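## Task

Move the red tray onto the top of the two-door cabinet beside arm3 and the green tray onto the top of the two-door cabinet beside arm4, while the remaining two trays stay on top of the two-door cabinet beside arm1. When finished, every tray's contents must be standing inside it.

## Robot and tools

Robots: four identical i2rt Big YAM arms named arm1, arm2, arm3 and arm4. Each has six joints, a two-finger gripper and a wrist camera. The hand reaches roughly 1.0 m from the joint-1 axis. Foot (base_link) poses in the scene frame, metres, quaternion wxyz; each foot faces along its own +x: arm1 x=-3.392 y=+0.954 z=+1.087 (+0.028, -0.006, -0.003, +1.000); arm2 x=-0.690 y=+0.392 z=+0.937 (+0.032, -0.002, -0.003, +0.999); arm3 x=+0.751 y=+2.520 z=+0.949 (+0.960, -0.001, +0.000, +0.281); arm4 x=+0.744 y=-1.741 z=+0.876 (+0.978, +0.004, -0.006, -0.210).

Frame: a single scene frame, origin on the floor, +z up. "hand" is the point between the finger pads, about 1 cm short of the tips. Fingers point along the hand's +z; they open and close along its y. hand_target is the hand pose implied by the joint targets currently held.

Joints (radians, absolute, with the tolerance for "done"): joint1_rad -2.879..2.879 ±0.045, base yaw, positive counter-clockwise seen from above, 0 = along the foot's +x. joint2_rad 0..3.141 ±0.14, shoulder, 0 = upper arm pointing back, increasing lifts it up and forward. joint3_rad 0..3.019 ±0.09, elbow, 0 = folded, increasing opens. joint4_rad -1.692..1.57 ±0.055, hand pitch, positive tips fingers up. joint5_rad -1.57..1.57 ±0.03, sideways swing, positive to the arm's right. joint6_rad -2.094..2.094 ±0.035, roll, positive clockwise seen from behind. gripper_m 0..0.093 ±0.003, fingertip gap in metres; grip force about 50-64 N per pad.

Tool move: arguments arm1..arm4 (one object per robot, each optional) plus cameras. A robot left out gets nothing new but may keep pushing toward its old target. Each robot's object can contain: joints, a dict of absolute joint targets by name; target, a list of 7 numbers [x, y, z, qw, qx, qy, qz], an absolute hand pose in the scene frame in metres and a unit quaternion, reached along a straight line from the current hand_target; speed, the top speed of that line in m/s, 0.002 to 0.5, default 0.25, allowed only with target (rotation capped at twice that value in rad/s); min_time_s, 0.1 to 8 s, a floor on how long each joint motion of that robot lasts, used with joints. When target is given, joints may contain only gripper_m. All motions of one call start together; all hand lines finish together, paced by the slowest. A hand line lasts 0.5 to 10 s and an action at most 15 s. Lines do not avoid obstacles or other arms. The hand lags, drifts and can overshoot speed near full stretch; ending a centimetre or more off is normal. Unknown keys make the call invalid; out-of-range values get it refused, and a refusal cancels the later move, wait and finished_scene calls of that reply. cameras: list of names from arm1_cam_wrist..arm4_cam_wrist, cam_arm1..cam_arm4 or "all"; [] gives none; omitted means all for an empty call, none otherwise. An empty move returns the full state, all images and the scene number.

Tool wait: seconds 0 to 10, optional cameras; commands nothing, returns the state. Tool zoom_image: camera plus region [x0, y0, x1, y1] in pixels of that camera's latest 504x504 picture, top-left origin, at most 504 each way. Tool finished_scene: scene (1 or 2); ends the current scene irreversibly, reports success, and later calls go to the next scene.

Results: per robot, joint_positions, Joint velocities (rad/s, gripper m/s; "within noise" when still), joint torques (N m, positive toward increasing angle; numbers 3 and 4 wrap at ±28), hand and hand_target. A "move" line lists each arm sent motion: "done" or its worst status. Status words: off_target (stopped short, may still push); time_out (could not finish; each joint then holds a target near where it is and keeps pushing, listed under on_its_own; send the reported position to relieve it; loaded joints sag); not_followed / "joint command not followed" / "pose unreachable" (a self- and arm-collision check withheld the command; the gripper part still runs, and the arm may retry later). "held at" in on_its_own is a target, not a reading. Robots marked "as last shown" were not commanded; their lines repeat earlier values. Images can be slightly older than the state; the "pictures" line gives their order.

Gripper: gripping a rigid part, the reading falls a little below the part's width (up to 0.005 m; some read up to 0.002 m wider). Empty and closed reads 0.000-0.003. Commanding about 0.005 m under the first-contact reading gives full force; soft things get crushed more the smaller the target. Release by commanding well above the reading.

Cameras: cam_arm1..cam_arm4 are fixed in the room; wrist cameras ride on the hands. Calibration in the session uses OpenCV pinhole-plus-radial conventions, 504x504 images, with T_world_to_cam mapping scene to camera; expect millimetre-to-centimetre errors, smallest near a fixed camera's image centre.

Cautions: the scene keeps running between calls and arms hold their last command. Arms push on whatever they touch without stopping. Hard contact between two robots (including one gripper closing on another's fingers) ends the scene; the check does not protect fingers, grippers or wrist cameras from meeting. Do not knock anything to the floor or out of the work area, drop or fling parts, release moving parts, or slam into fixed or heavy objects. Holding loads, staying stretched or pushing against the unreachable heats motors; a MOTOR HOT line appears near 85 °C and at 100 °C the arm goes limp for 30-60 s, its keys then reading limit_stop_at_motor_heat (resend targets afterward). Loose objects may occasionally get nudged by outside disturbances.

Each tool is called after "Call:" as a command line: name --argument value for each argument, lists and objects as JSON in quotes; but a table of rows of numbers goes row by row, as --pt "numbers of a row", without its own name.

## Session

Call:
move --cameras '["cam_arm1", "arm1_cam_wrist", "cam_arm2"]'

Scene clock: 0.00 s.
Joint torques (N m): no reading
Motor temperatures (°C): arm1=[34 37 38 32 32 30 33] | arm2=[36 32 41 32 29 33 30] | arm3=[33 36 38 33 30 30 32] | arm4=[33 36 43 30 31 30 31]
Heat: arm1: hottest joint3_rad 38 °C; arm2: hottest joint3_rad 41 °C; arm3: hottest joint3_rad 38 °C; arm4: hottest joint3_rad 43 °C.
Joint velocities: within noise
arm1.joint_positions: joint1_rad=+0.014 joint2_rad=+0.645 joint3_rad=+1.336 joint4_rad=-1.269 joint5_rad=+0.261 joint6_rad=+0.312 gripper_m=+0.09396
arm1.joint_status: not commanded
arm1.hand: x=-3.6525 y=+1.0075 z=+1.6078 quat_wxyz=(-0.053, +0.850, -0.213, -0.479) (m; scene frame)
arm1.hand_target: x=-3.6505 y=+1.0073 z=+1.6192 quat_wxyz=(-0.051, +0.844, -0.213, -0.490) (m; scene frame)
arm1.hand_status: not commanded
arm2.joint_positions: joint1_rad=-0.451 joint2_rad=+0.584 joint3_rad=+1.433 joint4_rad=-1.472 joint5_rad=-0.102 joint6_rad=+0.405 gripper_m=+0.09396
arm2.joint_status: not commanded
arm2.hand: x=-0.8707 y=+0.4711 z=+1.4748 quat_wxyz=(+0.017, +0.807, -0.372, -0.457) (m; scene frame)
arm2.hand_target: x=-0.8682 y=+0.4696 z=+1.4841 quat_wxyz=(+0.017, +0.803, -0.370, -0.467) (m; scene frame)
arm2.hand_status: not commanded
arm3.joint_positions: joint1_rad=-0.195 joint2_rad=+0.600 joint3_rad=+1.403 joint4_rad=-1.445 joint5_rad=+0.167 joint6_rad=+0.266 gripper_m=+0.09396
arm3.joint_status: not commanded
arm3.hand: x=+0.9569 y=+2.5708 z=+1.4765 quat_wxyz=(-0.447, +0.011, -0.892, -0.069) (m; scene frame)
arm3.hand_target: x=+0.9548 y=+2.5700 z=+1.4867 quat_wxyz=(-0.457, +0.010, -0.886, -0.073) (m; scene frame)
arm3.hand_status: not commanded
arm4.joint_positions: joint1_rad=-0.559 joint2_rad=+0.635 joint3_rad=+1.343 joint4_rad=-1.528 joint5_rad=-0.110 joint6_rad=+0.122 gripper_m=+0.09396
arm4.joint_status: not commanded
arm4.hand: x=+0.8731 y=-1.9127 z=+1.3546 quat_wxyz=(-0.358, -0.471, -0.800, +0.100) (m; scene frame)
arm4.hand_target: x=+0.8723 y=-1.9118 z=+1.3652 quat_wxyz=(-0.369, -0.468, -0.796, +0.105) (m; scene frame)
arm4.hand_status: not commanded
pictures: arm1_cam_wrist, cam_arm1, cam_arm2
camera_calibration:
arm1_cam_wrist: T_world_to_cam=[[0.420946, 0.901656, -0.0991013, 0.787735], [0.829505, -0.426848, -0.360169, 4.04192], [-0.36705, 0.0694068, -0.927608, 0.21016], [0, 0, 0, 1]] pos_world=[-3.60725, 1.00043, 1.72879]

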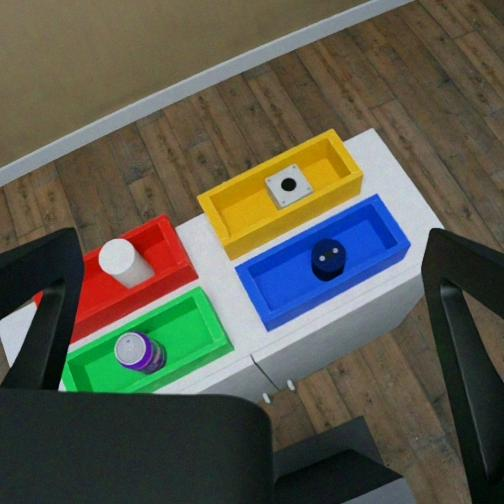

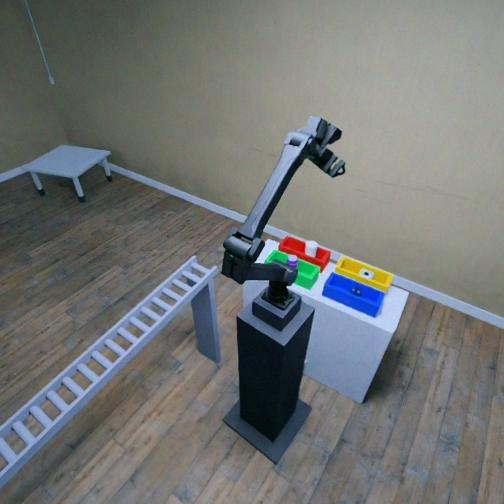

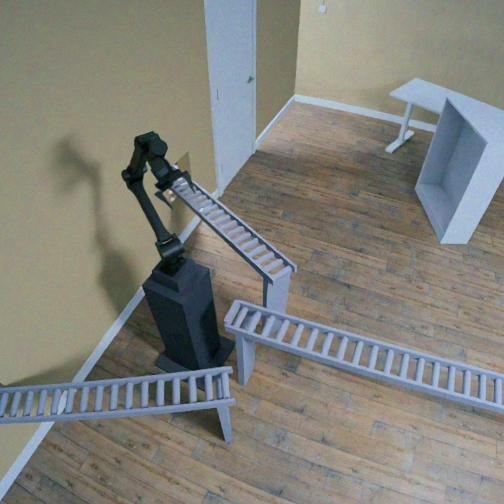

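Call:
move --arm1 '{"target": [-3.96, 0.85, 1.33, 0, 0.951, 0, -0.309], "speed": 0.4, "joints": {"gripper_m": 0.094}}' --arm2 '{"target": [-1.18, 0.40, 1.10, 0, 0.951, 0, -0.309], "speed": 0.3}' --cameras '["arm1_cam_wrist"]'

Scene clock: 6.87 s.
Joint torques (N m): arm1=[1.08 -11.05 15.34 2.15 -0.14 -0.18] | arm2=[3.55 -7.88 13.09 2.24 -0.21 -0.16] | arm3=[-1.38 3.08 10.54 2.32 0.03 0.02] | arm4=[0.67 1.49 9.96 2.22 0.05 -0.02]
Motor temperatures (°C): arm1=[34 37 39 32 32 30 33] | arm2=[36 32 41 32 29 33 30] | arm3=[33 36 39 33 30 30 32] | arm4=[33 36 45 30 31 30 31]
Heat: arm1: hottest joint3_rad 39 °C; arm2: hottest joint3_rad 41 °C; arm3: hottest joint3_rad 39 °C; arm4: hottest joint3_rad 45 °C.
move: arm1 off_target; arm2 off_target
Joint velocities: within noise
arm1.joint_positions: joint1_rad=+0.273 joint2_rad=+1.462 joint3_rad=+1.247 joint4_rad=-0.795 joint5_rad=+0.138 joint6_rad=+0.203 gripper_m=+0.09396
arm1.joint_status: all done
arm1.hand: x=-3.9390 y=+0.8577 z=+1.3042 quat_wxyz=(-0.010, +0.960, -0.012, -0.279) (m; scene frame)
arm1.hand_target: x=-3.9572 y=+0.8492 z=+1.3265 quat_wxyz=(-0.003, +0.953, -0.001, -0.304) (m; scene frame)
arm1.hand_status: off_target (0.034 m and 4.0 deg from the pose sent, 0.443 m and 34.0 deg at the start)
arm2.joint_positions: joint1_rad=+0.040 joint2_rad=+1.314 joint3_rad=+0.878 joint4_rad=-0.567 joint5_rad=-0.009 joint6_rad=-0.002 gripper_m=+0.09396
arm2.joint_status: not commanded
arm2.hand: x=-1.1607 y=+0.4019 z=+1.0785 quat_wxyz=(-0.002, +0.960, -0.009, -0.278) (m; scene frame)
arm2.hand_target: x=-1.1783 y=+0.3972 z=+1.0977 quat_wxyz=(-0.002, +0.953, +0.006, -0.304) (m; scene frame)
arm2.hand_status: off_target (0.029 m and 3.8 deg from the pose sent, 0.491 m and 49.2 deg at the start)
arm3, arm4: as last shown
pictures: arm1_cam_wrist
camera_calibration:
arm1_cam_wrist: T_world_to_cam=[[0.0286311, 0.999165, 0.0291338, -0.782924], [0.997337, -0.0305102, 0.0662425, 3.87129], [0.067076, 0.0271596, -0.997378, 1.67094], [0, 0, 0, 1]] pos_world=[-3.95065, 0.855003, 1.43293]

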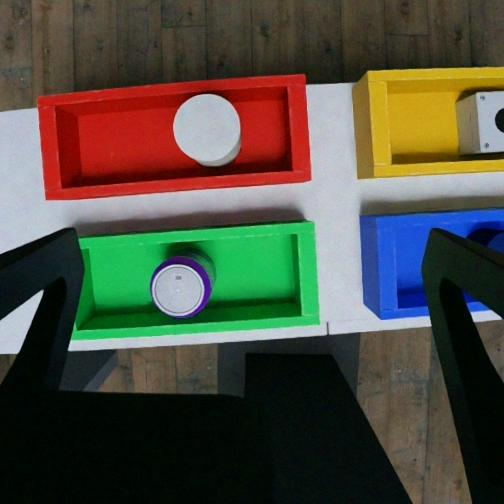

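Call:
move --arm1 '{"joints": {"joint1_rad": 0.26, "joint2_rad": 1.37, "joint3_rad": 1.14, "joint4_rad": -1.34, "joint5_rad": 0, "joint6_rad": 1.8}, "min_time_s": 2}'

Call:
move --arm1 '{"target": [-3.833, 0.835, 0.885, 0, 0.7205, -0.6934, 0], "speed": 0.2}' --cameras '["arm1_cam_wrist"]'

Scene clock: 63.77 s.
Joint torques (N m): arm1=[0.03 -10.46 8.88 -0.09 -0.15 0.16] | arm2=[3.66 -7.65 12.98 2.26 -0.19 -0.15] | arm3=[-1.44 3.08 10.52 2.33 0.03 0.02] | arm4=[1.08 1.85 9.83 2.52 -0.01 -0.07]
Motor temperatures (°C): arm1=[34 39 47 32 32 30 32] | arm2=[36 34 47 32 29 33 30] | arm3=[33 36 47 33 30 30 31] | arm4=[33 35 53 30 31 30 31]
Heat: arm1: hottest joint3_rad 47 °C; arm2: hottest joint3_rad 47 °C; arm3: hottest joint3_rad 47 °C; arm4: hottest joint3_rad 53 °C.
move: arm1 done
Joint velocities: within noise
arm1.joint_positions: joint1_rad=+0.269 joint2_rad=+1.383 joint3_rad=+1.146 joint4_rad=-1.328 joint5_rad=+0.006 joint6_rad=+1.771 gripper_m=+0.09397
arm1.joint_status: all done
arm1.hand: x=-3.7756 y=+0.8722 z=+1.2597 quat_wxyz=(-0.005, +0.711, -0.703, -0.002) (m; scene frame)
arm1.hand_target: x=-3.7704 y=+0.8756 z=+1.2620 quat_wxyz=(-0.005, +0.702, -0.712, +0.002) (m; scene frame)
arm1.hand_status: not commanded
arm2.joint_positions: joint1_rad=+0.040 joint2_rad=+1.314 joint3_rad=+0.878 joint4_rad=-0.567 joint5_rad=-0.009 joint6_rad=-0.003 gripper_m=+0.09396
arm2.joint_status: not commanded
arm2.hand: x=-1.1607 y=+0.4019 z=+1.0785 quat_wxyz=(-0.002, +0.960, -0.008, -0.278) (m; scene frame)
arm2.hand_target: x=-1.1783 y=+0.3972 z=+1.0977 quat_wxyz=(-0.002, +0.953, +0.007, -0.304) (m; scene frame)
arm2.hand_status: not commanded
arm3, arm4: as last shown
pictures: none

Scene clock: 66.57 s.
Joint torques (N m): arm1=[1.14 -12.86 5.7 0.85 -0.13 0.16] | arm2=[3.49 -8.35 13.05 2.09 -0.18 -0.15] | arm3=[-1.38 3.08 10.52 2.35 0.03 0.02] | arm4=[1.32 2.49 10.11 2.29 0.06 -0.06]
Motor temperatures (°C): arm1=[34 39 47 32 32 30 32] | arm2=[36 34 47 32 29 33 30] | arm3=[33 36 47 33 30 30 31] | arm4=[33 35 53 30 31 30 31]
Heat: arm1: hottest joint3_rad 47 °C; arm2: hottest joint3_rad 47 °C; arm3: hottest joint3_rad 47 °C; arm4: hottest joint3_rad 53 °C.
move: arm1 off_target
Joint velocities: within noise
arm1.joint_positions: joint1_rad=+0.315 joint2_rad=+2.165 joint3_rad=+1.017 joint4_rad=-0.425 joint5_rad=+0.004 joint6_rad=+1.778 gripper_m=+0.09397
arm1.joint_status: not commanded
arm1.hand: x=-3.8213 y=+0.8419 z=+0.8912 quat_wxyz=(-0.008, +0.725, -0.689, +0.001) (m; scene frame)
arm1.hand_target: x=-3.8294 y=+0.8356 z=+0.8860 quat_wxyz=(+0.000, +0.721, -0.693, +0.000) (m; scene frame)
arm1.hand_status: off_target (0.015 m and 1.1 deg from the pose sent, 0.381 m and 1.6 deg at the start)
arm2, arm3, arm4: as last shown
pictures: arm1_cam_wrist
camera_calibration:
arm1_cam_wrist: T_world_to_cam=[[0.997873, 0.0590371, 0.027642, 3.73809], [0.031899, -0.812025, 0.58275, 0.289197], [0.0568499, -0.580629, -0.812181, 1.55917], [0, 0, 0, 1]] pos_world=[-3.828, 0.919446, 0.994466]

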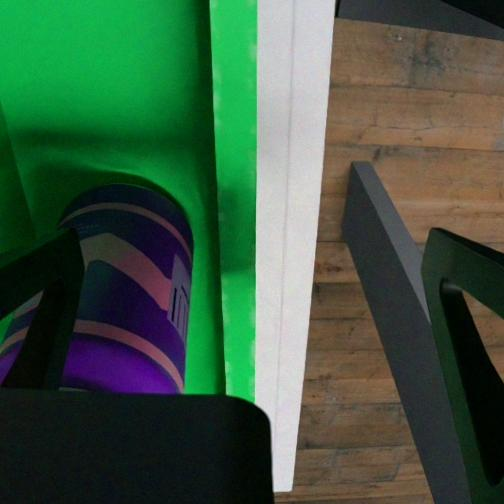

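Call:
move --arm1 '{"target": [-3.837, 0.829, 0.825, 0, 0.7205, -0.6934, 0], "speed": 0.05, "joints": {"gripper_m": 0.05}}' --arm3 '{"joints": {"joint1_rad": -0.13, "joint2_rad": 0.5, "joint3_rad": 1.75, "joint4_rad": -1.2, "joint5_rad": 0, "joint6_rad": 0}, "min_time_s": 3}' --arm4 '{"joints": {"joint1_rad": -0.3, "joint2_rad": 0.5, "joint3_rad": 1.75, "joint4_rad": -1.2, "joint5_rad": 0, "joint6_rad": 0}, "min_time_s": 3}' --cameras '["arm1_cam_wrist"]'

Scene clock: 82.57 s.
Joint torques (N m): arm1=[1.38 -13.1 5 0.95 -0.12 0.13] | arm2=[3.25 -8.06 12.97 2.17 -0.2 -0.17] | arm3=[-0.67 7.18 8.18 3.81 -0.2 -0.18] | arm4=[1.73 6.83 7.01 3.84 0.17 -0.19]
Motor temperatures (°C): arm1=[34 40 45 32 32 30 32] | arm2=[36 34 48 32 29 33 30] | arm3=[33 35 48 33 30 30 31] | arm4=[33 35 54 30 31 30 31]
Heat: arm1: hottest joint3_rad 45 °C; arm2: hottest joint3_rad 48 °C; arm3: hottest joint3_rad 48 °C; arm4: hottest joint3_rad 54 °C.
move: arm1 off_target; arm3 done; arm4 done
Joint velocities: within noise
arm1.joint_positions: joint1_rad=+0.310 joint2_rad=+2.320 joint3_rad=+1.091 joint4_rad=-0.337 joint5_rad=+0.012 joint6_rad=+1.801 gripper_m=+0.05009
arm1.joint_status: all done
arm1.hand: x=-3.8332 y=+0.8425 z=+0.8348 quat_wxyz=(-0.007, +0.715, -0.699, -0.004) (m; scene frame)
arm1.hand_target: x=-3.8379 y=+0.8359 z=+0.8254 quat_wxyz=(-0.002, +0.713, -0.701, -0.004) (m; scene frame)
arm1.hand_status: off_target (0.017 m and 1.3 deg from the pose sent, 0.069 m and 1.1 deg at the start)
arm2: as last shown
arm3.joint_positions: joint1_rad=-0.140 joint2_rad=+0.506 joint3_rad=+1.719 joint4_rad=-1.232 joint5_rad=+0.003 joint6_rad=+0.024 gripper_m=+0.09396
arm3.joint_status: all done
arm3.hand: x=+0.8475 y=+2.5650 z=+1.6749 quat_wxyz=(-0.682, +0.144, -0.700, -0.156) (m; scene frame)
arm3.hand_target: x=+0.8329 y=+2.5598 z=+1.6950 quat_wxyz=(-0.707, +0.151, -0.673, -0.157) (m; scene frame)
arm3.hand_status: not commanded
arm4.joint_positions: joint1_rad=-0.313 joint2_rad=+0.510 joint3_rad=+1.724 joint4_rad=-1.227 joint5_rad=-0.004 joint6_rad=+0.020 gripper_m=+0.09396
arm4.joint_status: all done
arm4.hand: x=+0.8123 y=-1.8157 z=+1.6064 quat_wxyz=(-0.663, -0.265, -0.658, +0.241) (m; scene frame)
arm4.hand_target: x=+0.8011 y=-1.8048 z=+1.6232 quat_wxyz=(-0.682, -0.246, -0.641, +0.252) (m; scene frame)
arm4.hand_status: not commanded
pictures: arm1_cam_wrist
camera_calibration:
arm1_cam_wrist: T_world_to_cam=[[0.999312, 0.031409, 0.0197412, 3.78687], [0.0142449, -0.816225, 0.577559, 0.263052], [0.0342538, -0.57688, -0.81611, 1.42784], [0, 0, 0, 1]] pos_world=[-3.83692, 0.919459, 0.938589]

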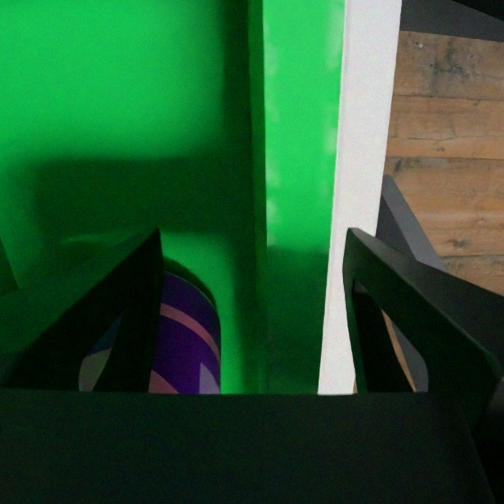

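Call:
move --arm1 '{"target": [-3.826, 0.829, 0.825, 0, 0.7205, -0.6934, 0], "speed": 0.05}' --cameras '["arm1_cam_wrist"]'

Scene clock: 88.40 s.
Joint torques (N m): arm1=[1.55 -13.68 2.41 0.96 -0.23 0.09] | arm2=[3.6 -7.53 13.11 2.14 -0.2 -0.15] | arm3=[-0.62 7.24 8.34 3.81 -0.2 -0.2] | arm4=[2.43 7 6.78 3.88 0.18 -0.27]
Motor temperatures (°C): arm1=[34 41 45 32 32 30 32] | arm2=[36 34 48 32 29 33 30] | arm3=[33 35 47 33 30 31 31] | arm4=[33 35 53 30 31 30 31]
Heat: arm1: hottest joint3_rad 45 °C; arm2: hottest joint3_rad 48 °C; arm3: hottest joint3_rad 47 °C; arm4: hottest joint3_rad 53 °C.
move: arm1 off_target
Joint velocities: within noise
arm1.joint_positions: joint1_rad=+0.324 joint2_rad=+2.320 joint3_rad=+1.091 joint4_rad=-0.314 joint5_rad=+0.007 joint6_rad=+1.801 gripper_m=+0.05008
arm1.joint_status: not commanded
arm1.hand: x=-3.8369 y=+0.8341 z=+0.8348 quat_wxyz=(+0.004, +0.720, -0.694, -0.008) (m; scene frame)
arm1.hand_target: x=-3.8262 y=+0.8296 z=+0.8254 quat_wxyz=(+0.000, +0.720, -0.694, -0.001) (m; scene frame)
arm1.hand_status: off_target (0.016 m and 1.0 deg from the pose sent, 0.018 m and 1.3 deg at the start)
arm2, arm3, arm4: as last shown
pictures: arm1_cam_wrist
camera_calibration:
arm1_cam_wrist: T_world_to_cam=[[0.998971, 0.0453202, -0.0016519, 3.79575], [0.037704, -0.809747, 0.585567, 0.334256], [0.0252004, -0.585027, -0.810622, 1.3906], [0, 0, 0, 1]] pos_world=[-3.83949, 0.912176, 0.93779]

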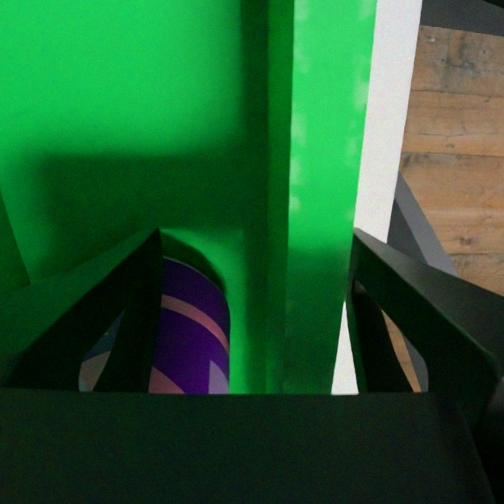

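Call:
move --arm1 '{"target": [-3.818, 0.829, 0.86, 0, 0.7205, -0.6934, 0], "speed": 0.1}'

Call:
move --arm1 '{"target": [-3.826, 0.829, 0.823, 0, 0.7205, -0.6934, 0], "speed": 0.05}' --cameras '["arm1_cam_wrist"]'

Scene clock: 91.73 s.
Joint torques (N m): arm1=[1.32 -15.56 2.7 -0.08 -0.16 0.13] | arm2=[2.96 -7.59 13.08 2.24 -0.17 -0.18] | arm3=[-0.67 7.24 8.31 3.81 -0.2 -0.2] | arm4=[2.61 6.71 6.97 3.75 0.19 -0.24]
Motor temperatures (°C): arm1=[34 41 45 32 32 30 32] | arm2=[36 34 49 32 29 33 30] | arm3=[33 35 47 33 30 31 31] | arm4=[33 35 53 30 31 30 31]
Heat: arm1: hottest joint3_rad 45 °C; arm2: hottest joint3_rad 49 °C; arm3: hottest joint3_rad 47 °C; arm4: hottest joint3_rad 53 °C.
move: arm1 done
Joint velocities: within noise
arm1.joint_positions: joint1_rad=+0.333 joint2_rad=+2.252 joint3_rad=+1.034 joint4_rad=-0.334 joint5_rad=-0.005 joint6_rad=+1.801 gripper_m=+0.05008
arm1.joint_status: not commanded
arm1.hand: x=-3.8213 y=+0.8318 z=+0.8566 quat_wxyz=(+0.003, +0.723, -0.691, +0.000) (m; scene frame)
arm1.hand_target: x=-3.8175 y=+0.8276 z=+0.8599 quat_wxyz=(+0.002, +0.721, -0.693, +0.004) (m; scene frame)
arm1.hand_status: done (0.006 m and 0.6 deg from the pose sent, 0.032 m and 1.0 deg at the start)
arm2, arm3, arm4: as last shown
pictures: none

Scene clock: 93.13 s.
Joint torques (N m): arm1=[0.97 -12.98 4.72 0.99 0.2 0.1] | arm2=[3.19 -7.71 12.93 2.04 -0.21 -0.15] | arm3=[-0.62 7.24 8.32 3.81 -0.2 -0.2] | arm4=[2.67 6.95 6.86 3.78 0.17 -0.24]
Motor temperatures (°C): arm1=[34 41 44 32 32 30 32] | arm2=[36 34 49 32 29 33 30] | arm3=[33 35 47 33 30 31 31] | arm4=[33 36 53 30 31 30 31]
Heat: arm1: hottest joint3_rad 44 °C; arm2: hottest joint3_rad 49 °C; arm3: hottest joint3_rad 47 °C; arm4: hottest joint3_rad 53 °C.
move: arm1 off_target
Joint velocities: within noise
arm1.joint_positions: joint1_rad=+0.333 joint2_rad=+2.321 joint3_rad=+1.062 joint4_rad=-0.313 joint5_rad=-0.005 joint6_rad=+1.801 gripper_m=+0.05008
arm1.joint_status: not commanded
arm1.hand: x=-3.8178 y=+0.8328 z=+0.8307 quat_wxyz=(-0.005, +0.723, -0.691, +0.005) (m; scene frame)
arm1.hand_target: x=-3.8253 y=+0.8292 z=+0.8231 quat_wxyz=(+0.000, +0.721, -0.693, +0.000) (m; scene frame)
arm1.hand_status: off_target (0.012 m and 0.9 deg from the pose sent, 0.034 m and 0.6 deg at the start)
arm2, arm3, arm4: as last shown
pictures: arm1_cam_wrist
camera_calibration:
arm1_cam_wrist: T_world_to_cam=[[0.998075, 0.0545167, 0.0295649, 3.73977], [0.0266072, -0.80703, 0.589911, 0.286653], [0.0560197, -0.587989, -0.806927, 1.50312], [0, 0, 0, 1]] pos_world=[-3.8244, 0.911277, 0.933245]

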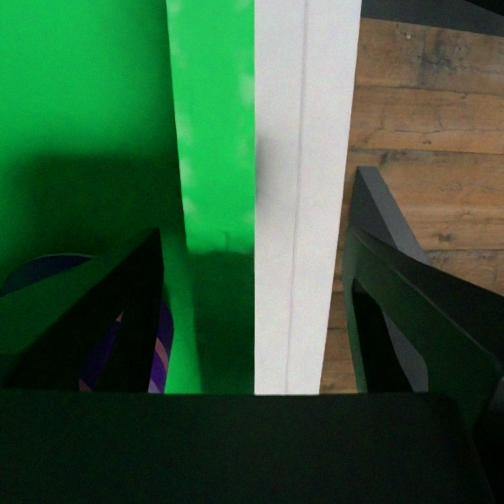

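Call:
move --arm1 '{"target": [-3.834, 0.829, 0.823, 0, 0.7190, -0.6950, 0], "speed": 0.05}' --cameras '["arm1_cam_wrist"]'

Scene clock: 96.03 s.
Joint torques (N m): arm1=[0.62 -13.1 4.9 0.31 0.2 0.09] | arm2=[3.14 -7.71 13.05 2.24 -0.18 -0.15] | arm3=[-0.67 7.3 8.34 3.81 -0.2 -0.2] | arm4=[2.08 7.18 6.86 3.64 0.11 -0.28]
Motor temperatures (°C): arm1=[34 41 44 32 32 30 32] | arm2=[36 34 49 32 29 33 30] | arm3=[33 35 47 33 30 31 31] | arm4=[33 36 52 30 31 30 31]
Heat: arm1: hottest joint3_rad 44 °C; arm2: hottest joint3_rad 49 °C; arm3: hottest joint3_rad 47 °C; arm4: hottest joint3_rad 52 °C.
move: arm1 done
Joint velocities: within noise
arm1.joint_positions: joint1_rad=+0.333 joint2_rad=+2.326 joint3_rad=+1.088 joint4_rad=-0.313 joint5_rad=-0.005 joint6_rad=+1.801 gripper_m=+0.05008
arm1.joint_status: not commanded
arm1.hand: x=-3.8315 y=+0.8289 z=+0.8318 quat_wxyz=(+0.004, +0.723, -0.691, +0.000) (m; scene frame)
arm1.hand_target: x=-3.8345 y=+0.8290 z=+0.8232 quat_wxyz=(+0.001, +0.719, -0.695, +0.000) (m; scene frame)
arm1.hand_status: done (0.009 m and 0.8 deg from the pose sent, 0.018 m and 1.1 deg at the start)
arm2, arm3, arm4: as last shown
pictures: arm1_cam_wrist
camera_calibration:
arm1_cam_wrist: T_world_to_cam=[[0.998465, 0.0547067, 0.00859596, 3.77235], [0.038912, -0.803526, 0.593997, 0.324093], [0.0394027, -0.592751, -0.804421, 1.44066], [0, 0, 0, 1]] pos_world=[-3.83594, 0.907995, 0.933957]

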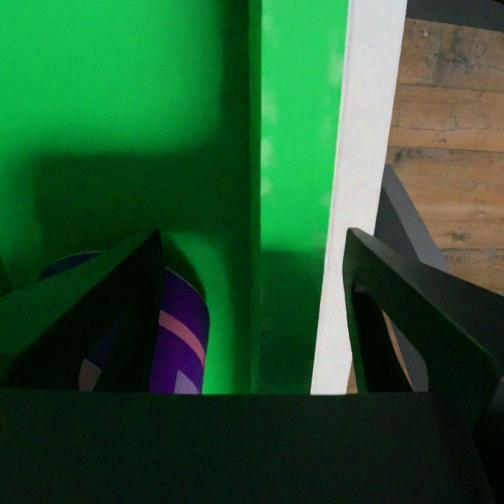

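Call:
move --arm1 '{"target": [-3.826, 0.829, 0.823, 0, 0.7190, -0.6950, 0], "speed": 0.05, "joints": {"gripper_m": 0.036}}' --cameras '["arm1_cam_wrist"]'

Scene clock: 101.50 s.
Joint torques (N m): arm1=[0.97 -13.68 2.76 1.02 0.22 0.14] | arm2=[3.31 -8 13.04 2.21 -0.21 -0.16] | arm3=[-0.73 7.3 8.34 3.81 -0.2 -0.2] | arm4=[2.32 6.59 6.83 3.86 0.11 -0.22]
Motor temperatures (°C): arm1=[34 40 44 32 32 30 32] | arm2=[36 34 49 32 29 33 30] | arm3=[33 35 46 34 30 31 31] | arm4=[33 36 52 30 31 30 31]
Heat: arm1: hottest joint3_rad 44 °C; arm2: hottest joint3_rad 49 °C; arm3: hottest joint3_rad 46 °C; arm4: hottest joint3_rad 52 °C.
move: arm1 done
Joint velocities: within noise
arm1.joint_positions: joint1_rad=+0.333 joint2_rad=+2.326 joint3_rad=+1.088 joint4_rad=-0.313 joint5_rad=-0.005 joint6_rad=+1.801 gripper_m=+0.03608
arm1.joint_status: all done
arm1.hand: x=-3.8315 y=+0.8289 z=+0.8318 quat_wxyz=(+0.004, +0.723, -0.691, +0.000) (m; scene frame)
arm1.hand_target: x=-3.8258 y=+0.8291 z=+0.8233 quat_wxyz=(+0.000, +0.719, -0.695, +0.000) (m; scene frame)
arm1.hand_status: done (0.010 m and 0.8 deg from the pose sent, 0.010 m and 0.8 deg at the start)
arm2, arm3, arm4: as last shown
pictures: arm1_cam_wrist
camera_calibration:
arm1_cam_wrist: T_world_to_cam=[[0.998465, 0.0547067, 0.00859596, 3.77235], [0.038912, -0.803526, 0.593997, 0.324093], [0.0394027, -0.592751, -0.804421, 1.44066], [0, 0, 0, 1]] pos_world=[-3.83594, 0.907995, 0.933957]

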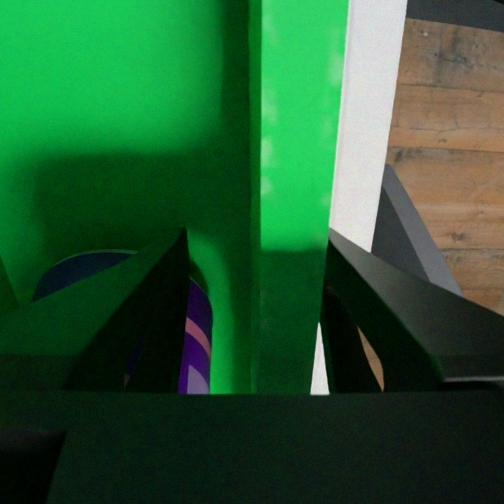

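Call:
move --arm1 '{"joints": {"gripper_m": 0.018}}'

Call:
move --arm1 '{"joints": {"gripper_m": 0.004}}'

Call:
move --arm1 '{"target": [-3.826, 0.826, 0.90, 0, 0.7190, -0.6950, 0], "speed": 0.1}' --cameras '["arm1_cam_wrist", "cam_arm1"]'

Scene clock: 104.13 s.
Joint torques (N m): arm1=[0.97 -13.68 2.95 1.02 0.22 0.13] | arm2=[3.37 -8.23 13.23 2.28 -0.2 -0.18] | arm3=[-0.67 7.24 8.31 3.81 -0.2 -0.2] | arm4=[2.08 6.89 6.93 3.51 0.17 -0.21]
Motor temperatures (°C): arm1=[34 40 44 32 32 30 32] | arm2=[36 34 49 32 29 33 30] | arm3=[33 35 46 34 30 31 31] | arm4=[33 36 52 30 31 30 31]
Heat: arm1: hottest joint3_rad 44 °C; arm2: hottest joint3_rad 49 °C; arm3: hottest joint3_rad 46 °C; arm4: hottest joint3_rad 52 °C.
move: arm1 done
Joint velocities: within noise
arm1.joint_positions: joint1_rad=+0.335 joint2_rad=+2.326 joint3_rad=+1.085 joint4_rad=-0.313 joint5_rad=-0.005 joint6_rad=+1.791 gripper_m=+0.01820
arm1.joint_status: all done
arm1.hand: x=-3.8295 y=+0.8288 z=+0.8314 quat_wxyz=(+0.003, +0.727, -0.686, +0.000) (m; scene frame)
arm1.hand_target: x=-3.8253 y=+0.8285 z=+0.8232 quat_wxyz=(+0.000, +0.723, -0.691, +0.000) (m; scene frame)
arm1.hand_status: not commanded
arm2.joint_positions: joint1_rad=+0.040 joint2_rad=+1.314 joint3_rad=+0.878 joint4_rad=-0.567 joint5_rad=-0.009 joint6_rad=-0.003 gripper_m=+0.09396
arm2.joint_status: not commanded
arm2.hand: x=-1.1607 y=+0.4019 z=+1.0785 quat_wxyz=(-0.002, +0.960, -0.008, -0.278) (m; scene frame)
arm2.hand_target: x=-1.1783 y=+0.3972 z=+1.0977 quat_wxyz=(-0.002, +0.953, +0.007, -0.304) (m; scene frame)
arm2.hand_status: not commanded
arm3, arm4: as last shown
pictures: none

Scene clock: 104.70 s.
Joint torques (N m): arm1=[1.03 -13.63 2.97 0.69 0.22 0.13] | arm2=[3.31 -7.82 13.05 2.25 -0.21 -0.13] | arm3=[-0.56 7.18 8.32 3.82 -0.2 -0.2] | arm4=[1.49 7.24 6.78 3.74 0.2 -0.28]
Motor temperatures (°C): arm1=[34 40 44 32 32 30 32] | arm2=[36 34 49 32 29 33 30] | arm3=[33 35 46 34 30 31 31] | arm4=[33 36 52 30 31 30 31]
Heat: arm1: hottest joint3_rad 44 °C; arm2: hottest joint3_rad 49 °C; arm3: hottest joint3_rad 46 °C; arm4: hottest joint3_rad 52 °C.
move: arm1 off_target
Joint velocities: within noise
arm1.joint_positions: joint1_rad=+0.336 joint2_rad=+2.325 joint3_rad=+1.085 joint4_rad=-0.298 joint5_rad=-0.002 joint6_rad=+1.792 gripper_m=+0.01247
arm1.joint_status: gripper_m off_target (ended at +0.01250, target +0.00400)
arm1.hand: x=-3.8337 y=+0.8274 z=+0.8321 quat_wxyz=(+0.009, +0.727, -0.686, -0.005) (m; scene frame)
arm1.hand_target: x=-3.8273 y=+0.8278 z=+0.8236 quat_wxyz=(+0.002, +0.723, -0.691, -0.003) (m; scene frame)
arm1.hand_status: not commanded
arm2, arm3, arm4: as last shown
pictures: none

Scene clock: 106.33 s.
Joint torques (N m): arm1=[1.49 -17.38 3.9 0.02 0.04 0.16] | arm2=[3.19 -7.3 13.07 2.11 -0.21 -0.14] | arm3=[-0.67 7.3 8.32 3.79 -0.2 -0.2] | arm4=[2.37 7.06 6.68 3.78 0.21 -0.24]
Motor temperatures (°C): arm1=[34 40 43 32 32 30 33] | arm2=[36 34 49 32 29 33 30] | arm3=[33 35 46 34 30 31 31] | arm4=[33 36 52 30 31 30 31]
Heat: arm1: hottest joint3_rad 43 °C; arm2: hottest joint3_rad 49 °C; arm3: hottest joint3_rad 46 °C; arm4: hottest joint3_rad 52 °C.
move: arm1 off_target
Joint velocities: within noise
arm1.joint_positions: joint1_rad=+0.342 joint2_rad=+2.197 joint3_rad=+1.025 joint4_rad=-0.439 joint5_rad=+0.006 joint6_rad=+1.817 gripper_m=+0.01247
arm1.joint_status: not commanded
arm1.hand: x=-3.8090 y=+0.8330 z=+0.8790 quat_wxyz=(-0.025, +0.721, -0.693, +0.010) (m; scene frame)
arm1.hand_target: x=-3.8240 y=+0.8249 z=+0.8991 quat_wxyz=(-0.005, +0.718, -0.696, -0.001) (m; scene frame)
arm1.hand_status: off_target (0.028 m and 3.1 deg from the pose sent, 0.068 m and 1.9 deg at the start)
arm2: as last shown
arm3.joint_positions: joint1_rad=-0.140 joint2_rad=+0.506 joint3_rad=+1.719 joint4_rad=-1.232 joint5_rad=+0.003 joint6_rad=+0.024 gripper_m=+0.09396
arm3.joint_status: not commanded
arm3.hand: x=+0.8475 y=+2.5650 z=+1.6749 quat_wxyz=(-0.682, +0.144, -0.700, -0.156) (m; scene frame)
arm3.hand_target: x=+0.8329 y=+2.5598 z=+1.6950 quat_wxyz=(-0.707, +0.151, -0.673, -0.157) (m; scene frame)
arm3.hand_status: not commanded
arm4.joint_positions: joint1_rad=-0.313 joint2_rad=+0.510 joint3_rad=+1.724 joint4_rad=-1.227 joint5_rad=-0.004 joint6_rad=+0.020 gripper_m=+0.09396
arm4.joint_status: not commanded
arm4.hand: x=+0.8123 y=-1.8157 z=+1.6064 quat_wxyz=(-0.663, -0.265, -0.658, +0.241) (m; scene frame)
arm4.hand_target: x=+0.8011 y=-1.8048 z=+1.6232 quat_wxyz=(-0.682, -0.246, -0.641, +0.252) (m; scene frame)
arm4.hand_status: not commanded
pictures: arm1_cam_wrist, cam_arm1
camera_calibration:
arm1_cam_wrist: T_world_to_cam=[[0.996789, 0.0477101, 0.064312, 3.69973], [0.00225098, -0.819506, 0.573065, 0.190498], [0.0800451, -0.57108, -0.816982, 1.62801], [0, 0, 0, 1]] pos_world=[-3.81859, 0.909322, 0.982947]

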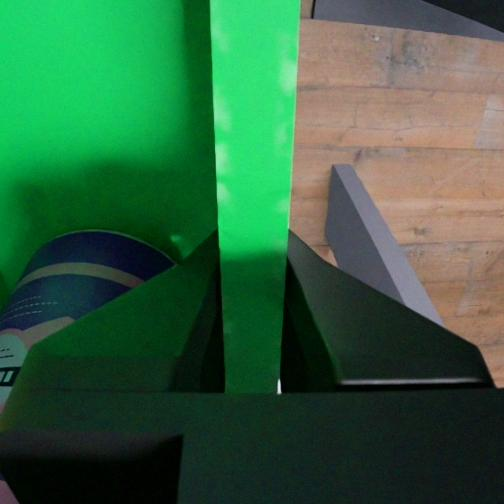

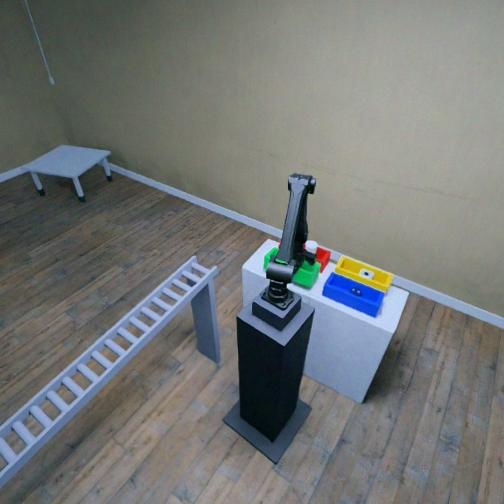

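Call:
move --arm1 '{"target": [-3.826, 0.826, 1.12, 0, 0.7190, -0.6950, 0], "speed": 0.2}' --cameras '["arm1_cam_wrist", "cam_arm1"]'

Scene clock: 110.63 s.
Joint torques (N m): arm1=[0.67 -14.86 12.66 -0.16 -0.23 0.05] | arm2=[3.08 -7.94 13.07 2.14 -0.19 -0.16] | arm3=[-0.67 7.3 8.32 3.79 -0.2 -0.2] | arm4=[2.02 6.53 6.82 3.74 0.16 -0.21]
Motor temperatures (°C): arm1=[34 41 43 32 32 30 33] | arm2=[36 34 49 32 29 33 30] | arm3=[33 35 46 34 30 31 31] | arm4=[33 36 51 31 31 30 31]
Heat: arm1: hottest joint3_rad 43 °C; arm2: hottest joint3_rad 49 °C; arm3: hottest joint3_rad 46 °C; arm4: hottest joint3_rad 51 °C.
move: arm1 off_target
Joint velocities: within noise
arm1.joint_positions: joint1_rad=+0.345 joint2_rad=+1.723 joint3_rad=+1.029 joint4_rad=-0.960 joint5_rad=+0.006 joint6_rad=+1.817 gripper_m=+0.01247
arm1.joint_status: not commanded
arm1.hand: x=-3.7941 y=+0.8357 z=+1.0847 quat_wxyz=(-0.043, +0.721, -0.691, +0.020) (m; scene frame)
arm1.hand_target: x=-3.8252 y=+0.8249 z=+1.1196 quat_wxyz=(+0.000, +0.720, -0.694, +0.000) (m; scene frame)
arm1.hand_status: off_target (0.049 m and 5.5 deg from the pose sent, 0.242 m and 3.1 deg at the start)
arm2, arm3, arm4: as last shown
pictures: arm1_cam_wrist, cam_arm1
camera_calibration:
arm1_cam_wrist: T_world_to_cam=[[0.993138, 0.0496652, 0.10588, 3.61094], [-0.0186665, -0.826422, 0.562741, 0.0124407], [0.11545, -0.560856, -0.819824, 1.92534], [0, 0, 0, 1]] pos_world=[-3.80821, 0.910782, 1.18912]

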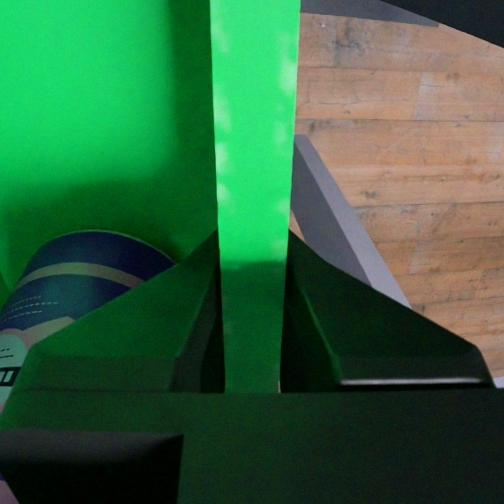

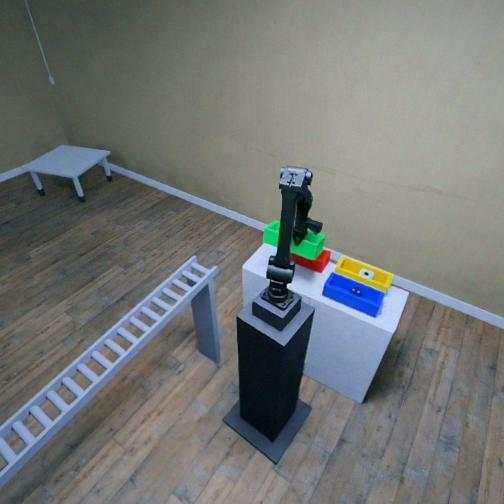

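Call:
move --arm1 '{"joints": {"joint1_rad": 1.69, "joint6_rad": 1.65}, "min_time_s": 3.5}'

Call:
move --arm1 '{"target": [-3.358, 0.385, 0.955, 0.035, 0.9987, 0.0055, -0.0293], "speed": 0.2}' --cameras '["arm1_cam_wrist", "cam_arm1"]'

Scene clock: 122.47 s.
Joint torques (N m): arm1=[0.73 -14.86 12.74 -0.09 -0.22 -0.2] | arm2=[2.96 -7.41 13.03 2.07 -0.18 -0.17] | arm3=[-0.67 7.24 8.32 3.79 -0.2 -0.2] | arm4=[2.37 6.65 6.83 3.9 0.14 -0.23]
Motor temperatures (°C): arm1=[34 40 45 32 32 30 34] | arm2=[36 34 50 32 29 33 30] | arm3=[33 36 45 34 30 31 31] | arm4=[33 36 51 31 31 30 31]
Heat: arm1: hottest joint3_rad 45 °C; arm2: hottest joint3_rad 50 °C; arm3: hottest joint3_rad 45 °C; arm4: hottest joint3_rad 51 °C.
move: arm1 done
Joint velocities: within noise
arm1.joint_positions: joint1_rad=+1.680 joint2_rad=+1.723 joint3_rad=+1.029 joint4_rad=-0.960 joint5_rad=+0.006 joint6_rad=+1.669 gripper_m=+0.01247
arm1.joint_status: all done
arm1.hand: x=-3.3710 y=+0.5348 z=+1.0881 quat_wxyz=(-0.044, +0.999, -0.023, +0.000) (m; scene frame)
arm1.hand_target: x=-3.3695 y=+0.5022 z=+1.1232 quat_wxyz=(+0.004, +1.000, -0.014, +0.007) (m; scene frame)
arm1.hand_status: not commanded
arm2, arm3, arm4: as last shown
pictures: none

Scene clock: 124.27 s.
Joint torques (N m): arm1=[1.38 -17.49 10.78 1.06 0.13 -0.18] | arm2=[3.37 -7.71 12.98 2.19 -0.19 -0.16] | arm3=[-0.62 7.24 8.32 3.82 -0.2 -0.2] | arm4=[2.96 6.59 6.71 3.71 0.15 -0.2]
Motor temperatures (°C): arm1=[34 40 45 32 32 30 34] | arm2=[36 34 50 32 29 33 30] | arm3=[33 36 45 34 30 31 31] | arm4=[33 36 51 31 31 30 31]
Heat: arm1: hottest joint3_rad 45 °C; arm2: hottest joint3_rad 50 °C; arm3: hottest joint3_rad 45 °C; arm4: hottest joint3_rad 51 °C.
move: arm1 off_target
Joint velocities: within noise
arm1.joint_positions: joint1_rad=+1.700 joint2_rad=+2.193 joint3_rad=+1.287 joint4_rad=-0.680 joint5_rad=+0.075 joint6_rad=+1.645 gripper_m=+0.01247
arm1.joint_status: not commanded
arm1.hand: x=-3.3649 y=+0.4251 z=+0.9352 quat_wxyz=(-0.007, +0.999, +0.000, -0.032) (m; scene frame)
arm1.hand_target: x=-3.3588 y=+0.3875 z=+0.9560 quat_wxyz=(+0.035, +0.999, +0.010, -0.029) (m; scene frame)
arm1.hand_status: off_target (0.045 m and 4.8 deg from the pose sent, 0.201 m and 10.1 deg at the start)
arm2, arm3, arm4: as last shown
pictures: arm1_cam_wrist, cam_arm1
camera_calibration:
arm1_cam_wrist: T_world_to_cam=[[-0.00644291, 0.99956, 0.0289685, -0.474459], [0.843699, -0.0101166, 0.536721, 2.34435], [0.536778, 0.0278987, -0.843262, 2.7122], [0, 0, 0, 1]] pos_world=[-3.43684, 0.4223, 1.04258]

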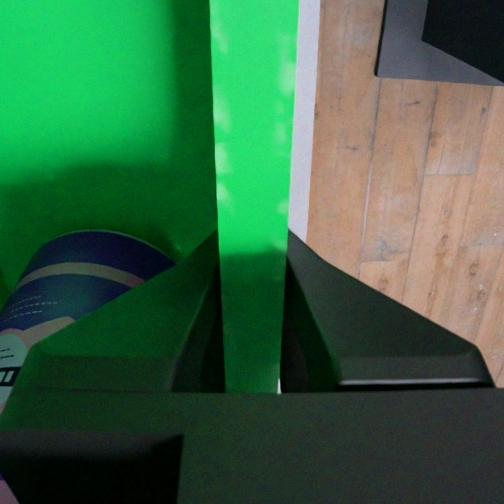

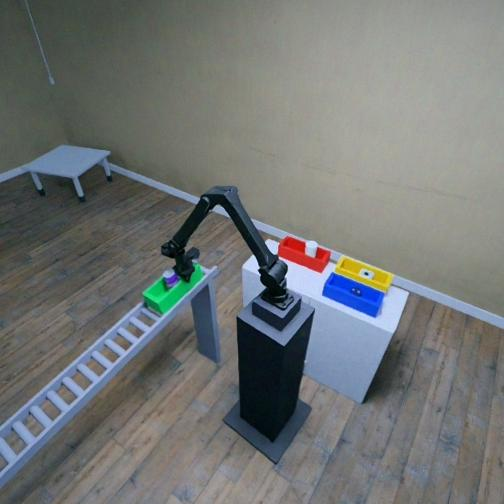

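Call:
move --arm1 '{"target": [-3.358, 0.370, 0.960, 0.035, 0.9987, 0.0055, -0.0293], "speed": 0.1}' --cameras '["arm1_cam_wrist"]'

Scene clock: 127.83 s.
Joint torques (N m): arm1=[1.32 -18.2 11.33 0.17 0.13 -0.1] | arm2=[3.19 -8.29 12.98 2.1 -0.18 -0.17] | arm3=[-0.62 7.24 8.31 3.81 -0.2 -0.2] | arm4=[2.02 7.41 6.8 3.64 0.18 -0.27]
Motor temperatures (°C): arm1=[34 41 45 32 32 30 34] | arm2=[36 34 50 32 29 33 30] | arm3=[33 36 45 34 30 31 31] | arm4=[33 36 51 31 31 30 31]
Heat: arm1: hottest joint3_rad 45 °C; arm2: hottest joint3_rad 50 °C; arm3: hottest joint3_rad 45 °C; arm4: hottest joint3_rad 51 °C.
move: arm1 off_target
Joint velocities: within noise
arm1.joint_positions: joint1_rad=+1.700 joint2_rad=+2.216 joint3_rad=+1.342 joint4_rad=-0.698 joint5_rad=+0.075 joint6_rad=+1.645 gripper_m=+0.01247
arm1.joint_status: not commanded
arm1.hand: x=-3.3635 y=+0.4061 z=+0.9365 quat_wxyz=(+0.000, +0.999, -0.001, -0.032) (m; scene frame)
arm1.hand_target: x=-3.3582 y=+0.3716 z=+0.9606 quat_wxyz=(+0.035, +0.999, +0.005, -0.029) (m; scene frame)
arm1.hand_status: off_target (0.043 m and 4.1 deg from the pose sent, 0.061 m and 4.8 deg at the start)
arm2, arm3, arm4: as last shown
pictures: arm1_cam_wrist
camera_calibration:
arm1_cam_wrist: T_world_to_cam=[[-0.00628703, 0.999866, 0.0151441, -0.442095], [0.843197, -0.00284059, 0.537597, 2.33685], [0.537568, 0.0161493, -0.843066, 2.72028], [0, 0, 0, 1]] pos_world=[-3.43554, 0.404743, 1.04379]

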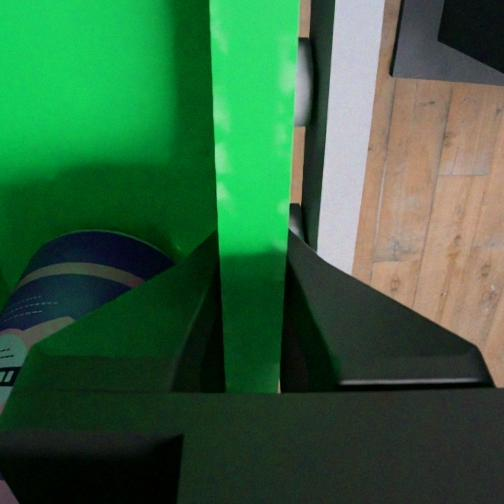

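Call:
move --arm1 '{"target": [-3.358, 0.377, 0.945, 0.035, 0.9987, 0.0055, -0.0293], "speed": 0.06}' --cameras '["arm1_cam_wrist"]'

Scene clock: 132.50 s.
Joint torques (N m): arm1=[1.38 -18.26 9.31 1.24 0.14 -0.1] | arm2=[3.14 -7.65 13.12 2.18 -0.18 -0.11] | arm3=[-0.67 7.24 8.32 3.81 -0.2 -0.2] | arm4=[1.55 7.06 6.82 3.69 0.1 -0.24]
Motor temperatures (°C): arm1=[34 42 45 32 32 30 34] | arm2=[36 34 50 32 29 33 30] | arm3=[33 36 45 34 30 31 31] | arm4=[33 36 51 31 31 30 31]
Heat: arm1: hottest joint3_rad 45 °C; arm2: hottest joint3_rad 50 °C; arm3: hottest joint3_rad 45 °C; arm4: hottest joint3_rad 51 °C.
move: arm1 off_target
Joint velocities: within noise
arm1.joint_positions: joint1_rad=+1.700 joint2_rad=+2.234 joint3_rad=+1.342 joint4_rad=-0.684 joint5_rad=+0.076 joint6_rad=+1.645 gripper_m=+0.01247
arm1.joint_status: not commanded
arm1.hand: x=-3.3638 y=+0.4079 z=+0.9268 quat_wxyz=(-0.002, +0.999, -0.001, -0.033) (m; scene frame)
arm1.hand_target: x=-3.3584 y=+0.3781 z=+0.9457 quat_wxyz=(+0.035, +0.999, +0.005, -0.030) (m; scene frame)
arm1.hand_status: off_target (0.036 m and 4.3 deg from the pose sent, 0.031 m and 4.1 deg at the start)
arm2, arm3, arm4: as last shown
pictures: arm1_cam_wrist
camera_calibration:
arm1_cam_wrist: T_world_to_cam=[[-0.00629559, 0.999785, 0.0197335, -0.448081], [0.844138, -0.00526587, 0.536099, 2.34781], [0.536088, 0.0200328, -0.843924, 2.70653], [0, 0, 0, 1]] pos_world=[-3.43563, 0.406129, 1.03429]

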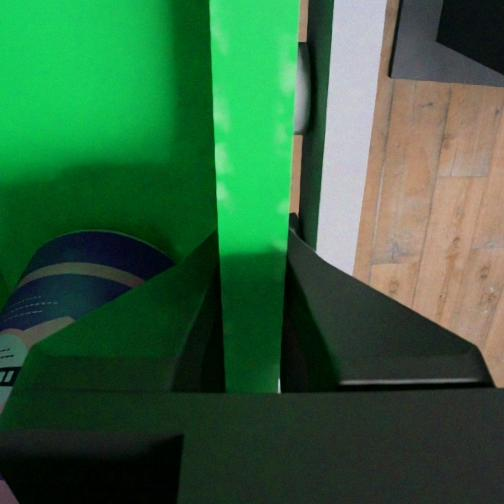

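Call:
move --arm1 '{"target": [-3.358, 0.384, 0.930, 0.03, 0.9988, 0.0055, -0.0293], "speed": 0.06}'

Call:
move --arm1 '{"target": [-3.358, 0.388, 0.918, 0.025, 0.9988, 0.0055, -0.0293], "speed": 0.06}' --cameras '["arm1_cam_wrist", "cam_arm1"]'

Scene clock: 136.03 s.
Joint torques (N m): arm1=[1.26 -18.08 8.25 1.22 0.07 -0.08] | arm2=[3.37 -7.88 13.09 2.17 -0.18 -0.14] | arm3=[-0.62 7.24 8.32 3.81 -0.2 -0.2] | arm4=[2.02 6.83 6.67 3.84 0.16 -0.23]
Motor temperatures (°C): arm1=[34 42 45 32 32 30 34] | arm2=[36 34 50 32 29 33 30] | arm3=[33 36 45 34 30 31 31] | arm4=[33 36 50 31 31 30 31]
Heat: arm1: hottest joint3_rad 45 °C; arm2: hottest joint3_rad 50 °C; arm3: hottest joint3_rad 45 °C; arm4: hottest joint3_rad 50 °C.
move: arm1 off_target
Joint velocities: within noise
arm1.joint_positions: joint1_rad=+1.701 joint2_rad=+2.248 joint3_rad=+1.342 joint4_rad=-0.660 joint5_rad=+0.072 joint6_rad=+1.645 gripper_m=+0.01247
arm1.joint_status: not commanded
arm1.hand: x=-3.3620 y=+0.4060 z=+0.9195 quat_wxyz=(+0.003, +1.000, +0.000, -0.030) (m; scene frame)
arm1.hand_target: x=-3.3570 y=+0.3848 z=+0.9302 quat_wxyz=(+0.029, +0.999, +0.006, -0.027) (m; scene frame)
arm1.hand_status: off_target (0.025 m and 3.1 deg from the pose sent, 0.025 m and 3.8 deg at the start)
arm2.joint_positions: joint1_rad=+0.040 joint2_rad=+1.314 joint3_rad=+0.878 joint4_rad=-0.567 joint5_rad=-0.009 joint6_rad=-0.003 gripper_m=+0.09396
arm2.joint_status: not commanded
arm2.hand: x=-1.1607 y=+0.4019 z=+1.0785 quat_wxyz=(-0.002, +0.960, -0.008, -0.278) (m; scene frame)
arm2.hand_target: x=-1.1783 y=+0.3972 z=+1.0977 quat_wxyz=(-0.002, +0.953, +0.007, -0.304) (m; scene frame)
arm2.hand_status: not commanded
arm3, arm4: as last shown
pictures: none

Scene clock: 137.00 s.
Joint torques (N m): arm1=[1.32 -16.38 8.13 1.5 0.22 -0.1] | arm2=[3.14 -7.82 13.03 2.11 -0.16 -0.12] | arm3=[-0.62 7.24 8.31 3.82 -0.2 -0.2] | arm4=[2.02 7.36 6.9 3.71 0.16 -0.27]
Motor temperatures (°C): arm1=[34 42 45 32 32 30 34] | arm2=[36 34 50 32 29 33 30] | arm3=[33 36 45 34 30 31 31] | arm4=[33 36 50 31 31 30 31]
Heat: arm1: hottest joint3_rad 45 °C; arm2: hottest joint3_rad 50 °C; arm3: hottest joint3_rad 45 °C; arm4: hottest joint3_rad 50 °C.
move: arm1 off_target
Joint velocities: within noise
arm1.joint_positions: joint1_rad=+1.701 joint2_rad=+2.251 joint3_rad=+1.342 joint4_rad=-0.650 joint5_rad=+0.070 joint6_rad=+1.645 gripper_m=+0.01247
arm1.joint_status: not commanded
arm1.hand: x=-3.3616 y=+0.4046 z=+0.9178 quat_wxyz=(+0.006, +1.000, +0.000, -0.029) (m; scene frame)
arm1.hand_target: x=-3.3578 y=+0.3885 z=+0.9181 quat_wxyz=(+0.025, +0.999, +0.005, -0.029) (m; scene frame)
arm1.hand_status: off_target (0.017 m and 2.3 deg from the pose sent, 0.018 m and 2.6 deg at the start)
arm2, arm3, arm4: as last shown
pictures: arm1_cam_wrist, cam_arm1
camera_calibration:
arm1_cam_wrist: T_world_to_cam=[[-0.00770716, 0.999965, 0.00323721, -0.434248], [0.840204, 0.00472037, 0.54225, 2.32779], [0.542216, 0.00689912, -0.840211, 2.7203], [0, 0, 0, 1]] pos_world=[-3.43416, 0.404477, 1.02479]

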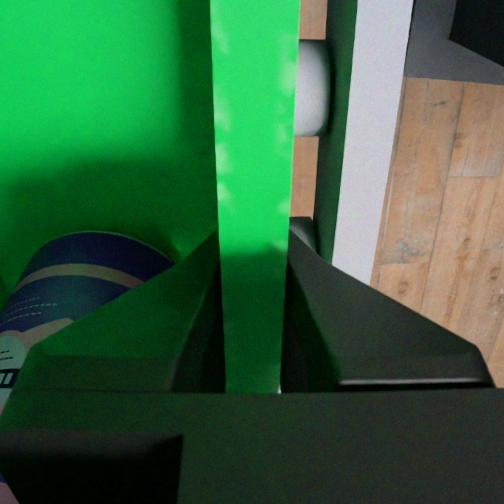

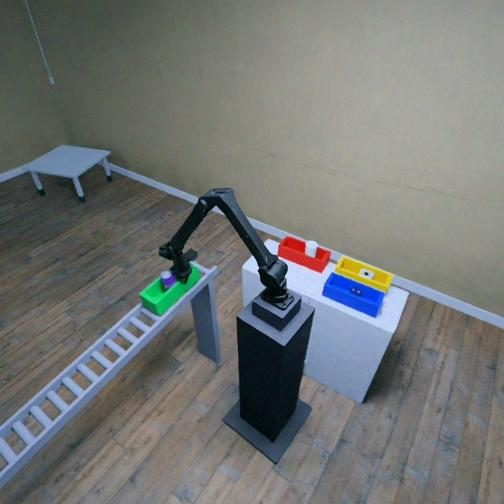

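Call:
move --arm1 '{"target": [-3.358, 0.396, 0.908, 0.022, 0.9988, 0.0055, -0.0293], "speed": 0.06}'

Call:
move --arm1 '{"target": [-3.30, 0.405, 1.09, 0.022, 0.9988, 0.0055, -0.0293], "speed": 0.5, "joints": {"gripper_m": 0.03}}' --cameras '["cam_arm1", "cam_arm2"]'

Scene clock: 143.07 s.
Joint torques (N m): arm1=[1.38 -15.91 6.63 1.8 0.24 -0.01] | arm2=[3.6 -8.23 12.96 2.25 -0.19 -0.17] | arm3=[-0.62 7.3 8.31 3.81 -0.2 -0.2] | arm4=[2.26 6.59 6.91 3.77 0.17 -0.24]
Motor temperatures (°C): arm1=[34 42 44 32 32 30 34] | arm2=[36 34 50 32 29 33 30] | arm3=[33 36 45 34 30 31 31] | arm4=[33 36 50 31 31 30 31]
Heat: arm1: hottest joint3_rad 44 °C; arm2: hottest joint3_rad 50 °C; arm3: hottest joint3_rad 45 °C; arm4: hottest joint3_rad 50 °C.
move: arm1 off_target
Joint velocities: within noise
arm1.joint_positions: joint1_rad=+1.707 joint2_rad=+2.254 joint3_rad=+1.339 joint4_rad=-0.635 joint5_rad=+0.072 joint6_rad=+1.637 gripper_m=+0.01247
arm1.joint_status: not commanded
arm1.hand: x=-3.3583 y=+0.4036 z=+0.9156 quat_wxyz=(+0.011, +0.999, +0.007, -0.029) (m; scene frame)
arm1.hand_target: x=-3.3550 y=+0.3971 z=+0.9080 quat_wxyz=(+0.021, +0.999, +0.008, -0.030) (m; scene frame)
arm1.hand_status: off_target (0.011 m and 1.3 deg from the pose sent, 0.014 m and 1.9 deg at the start)
arm2: as last shown
arm3.joint_positions: joint1_rad=-0.140 joint2_rad=+0.506 joint3_rad=+1.719 joint4_rad=-1.232 joint5_rad=+0.003 joint6_rad=+0.024 gripper_m=+0.09396
arm3.joint_status: not commanded
arm3.hand: x=+0.8475 y=+2.5650 z=+1.6749 quat_wxyz=(-0.682, +0.144, -0.700, -0.156) (m; scene frame)
arm3.hand_target: x=+0.8329 y=+2.5598 z=+1.6950 quat_wxyz=(-0.707, +0.151, -0.673, -0.157) (m; scene frame)
arm3.hand_status: not commanded
arm4.joint_positions: joint1_rad=-0.313 joint2_rad=+0.510 joint3_rad=+1.724 joint4_rad=-1.227 joint5_rad=-0.004 joint6_rad=+0.020 gripper_m=+0.09396
arm4.joint_status: not commanded
arm4.hand: x=+0.8123 y=-1.8157 z=+1.6064 quat_wxyz=(-0.663, -0.265, -0.658, +0.241) (m; scene frame)
arm4.hand_target: x=+0.8011 y=-1.8048 z=+1.6232 quat_wxyz=(-0.682, -0.246, -0.641, +0.252) (m; scene frame)
arm4.hand_status: not commanded
pictures: none

Scene clock: 144.57 s.
Joint torques (N m): arm1=[1.03 -14.45 10.92 -0.02 0.32 0.15] | arm2=[3.25 -7.82 12.97 2.17 -0.17 -0.16] | arm3=[-0.62 7.3 8.32 3.81 -0.2 -0.2] | arm4=[3.08 6.18 6.78 3.48 0.2 -0.2]
Motor temperatures (°C): arm1=[34 42 44 32 32 30 34] | arm2=[36 34 50 32 29 33 30] | arm3=[33 36 45 34 30 31 31] | arm4=[33 36 50 31 31 30 31]
Heat: arm1: hottest joint3_rad 44 °C; arm2: hottest joint3_rad 50 °C; arm3: hottest joint3_rad 45 °C; arm4: hottest joint3_rad 50 °C.
move: arm1 done
Joint velocities: within noise
arm1.joint_positions: joint1_rad=+1.812 joint2_rad=+1.933 joint3_rad=+1.358 joint4_rad=-0.957 joint5_rad=+0.070 joint6_rad=+1.732 gripper_m=+0.02995
arm1.joint_status: all done
arm1.hand: x=-3.3033 y=+0.4114 z=+1.0903 quat_wxyz=(+0.022, +0.999, +0.011, -0.026) (m; scene frame)
arm1.hand_target: x=-3.3030 y=+0.4026 z=+1.0898 quat_wxyz=(+0.023, +0.999, +0.001, -0.028) (m; scene frame)
arm1.hand_status: done (0.007 m and 0.7 deg from the pose sent, 0.184 m and 1.3 deg at the start; pose on its path clipped on 6 of 45 steps)
arm2, arm3, arm4: as last shown
pictures: cam_arm1, cam_arm2

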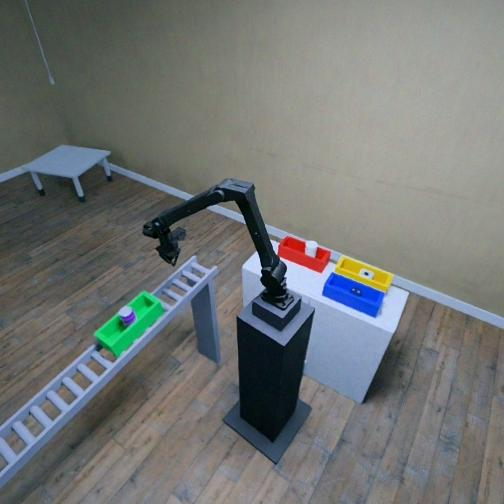

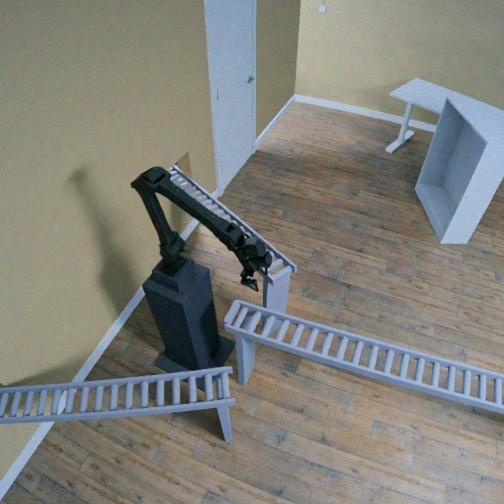

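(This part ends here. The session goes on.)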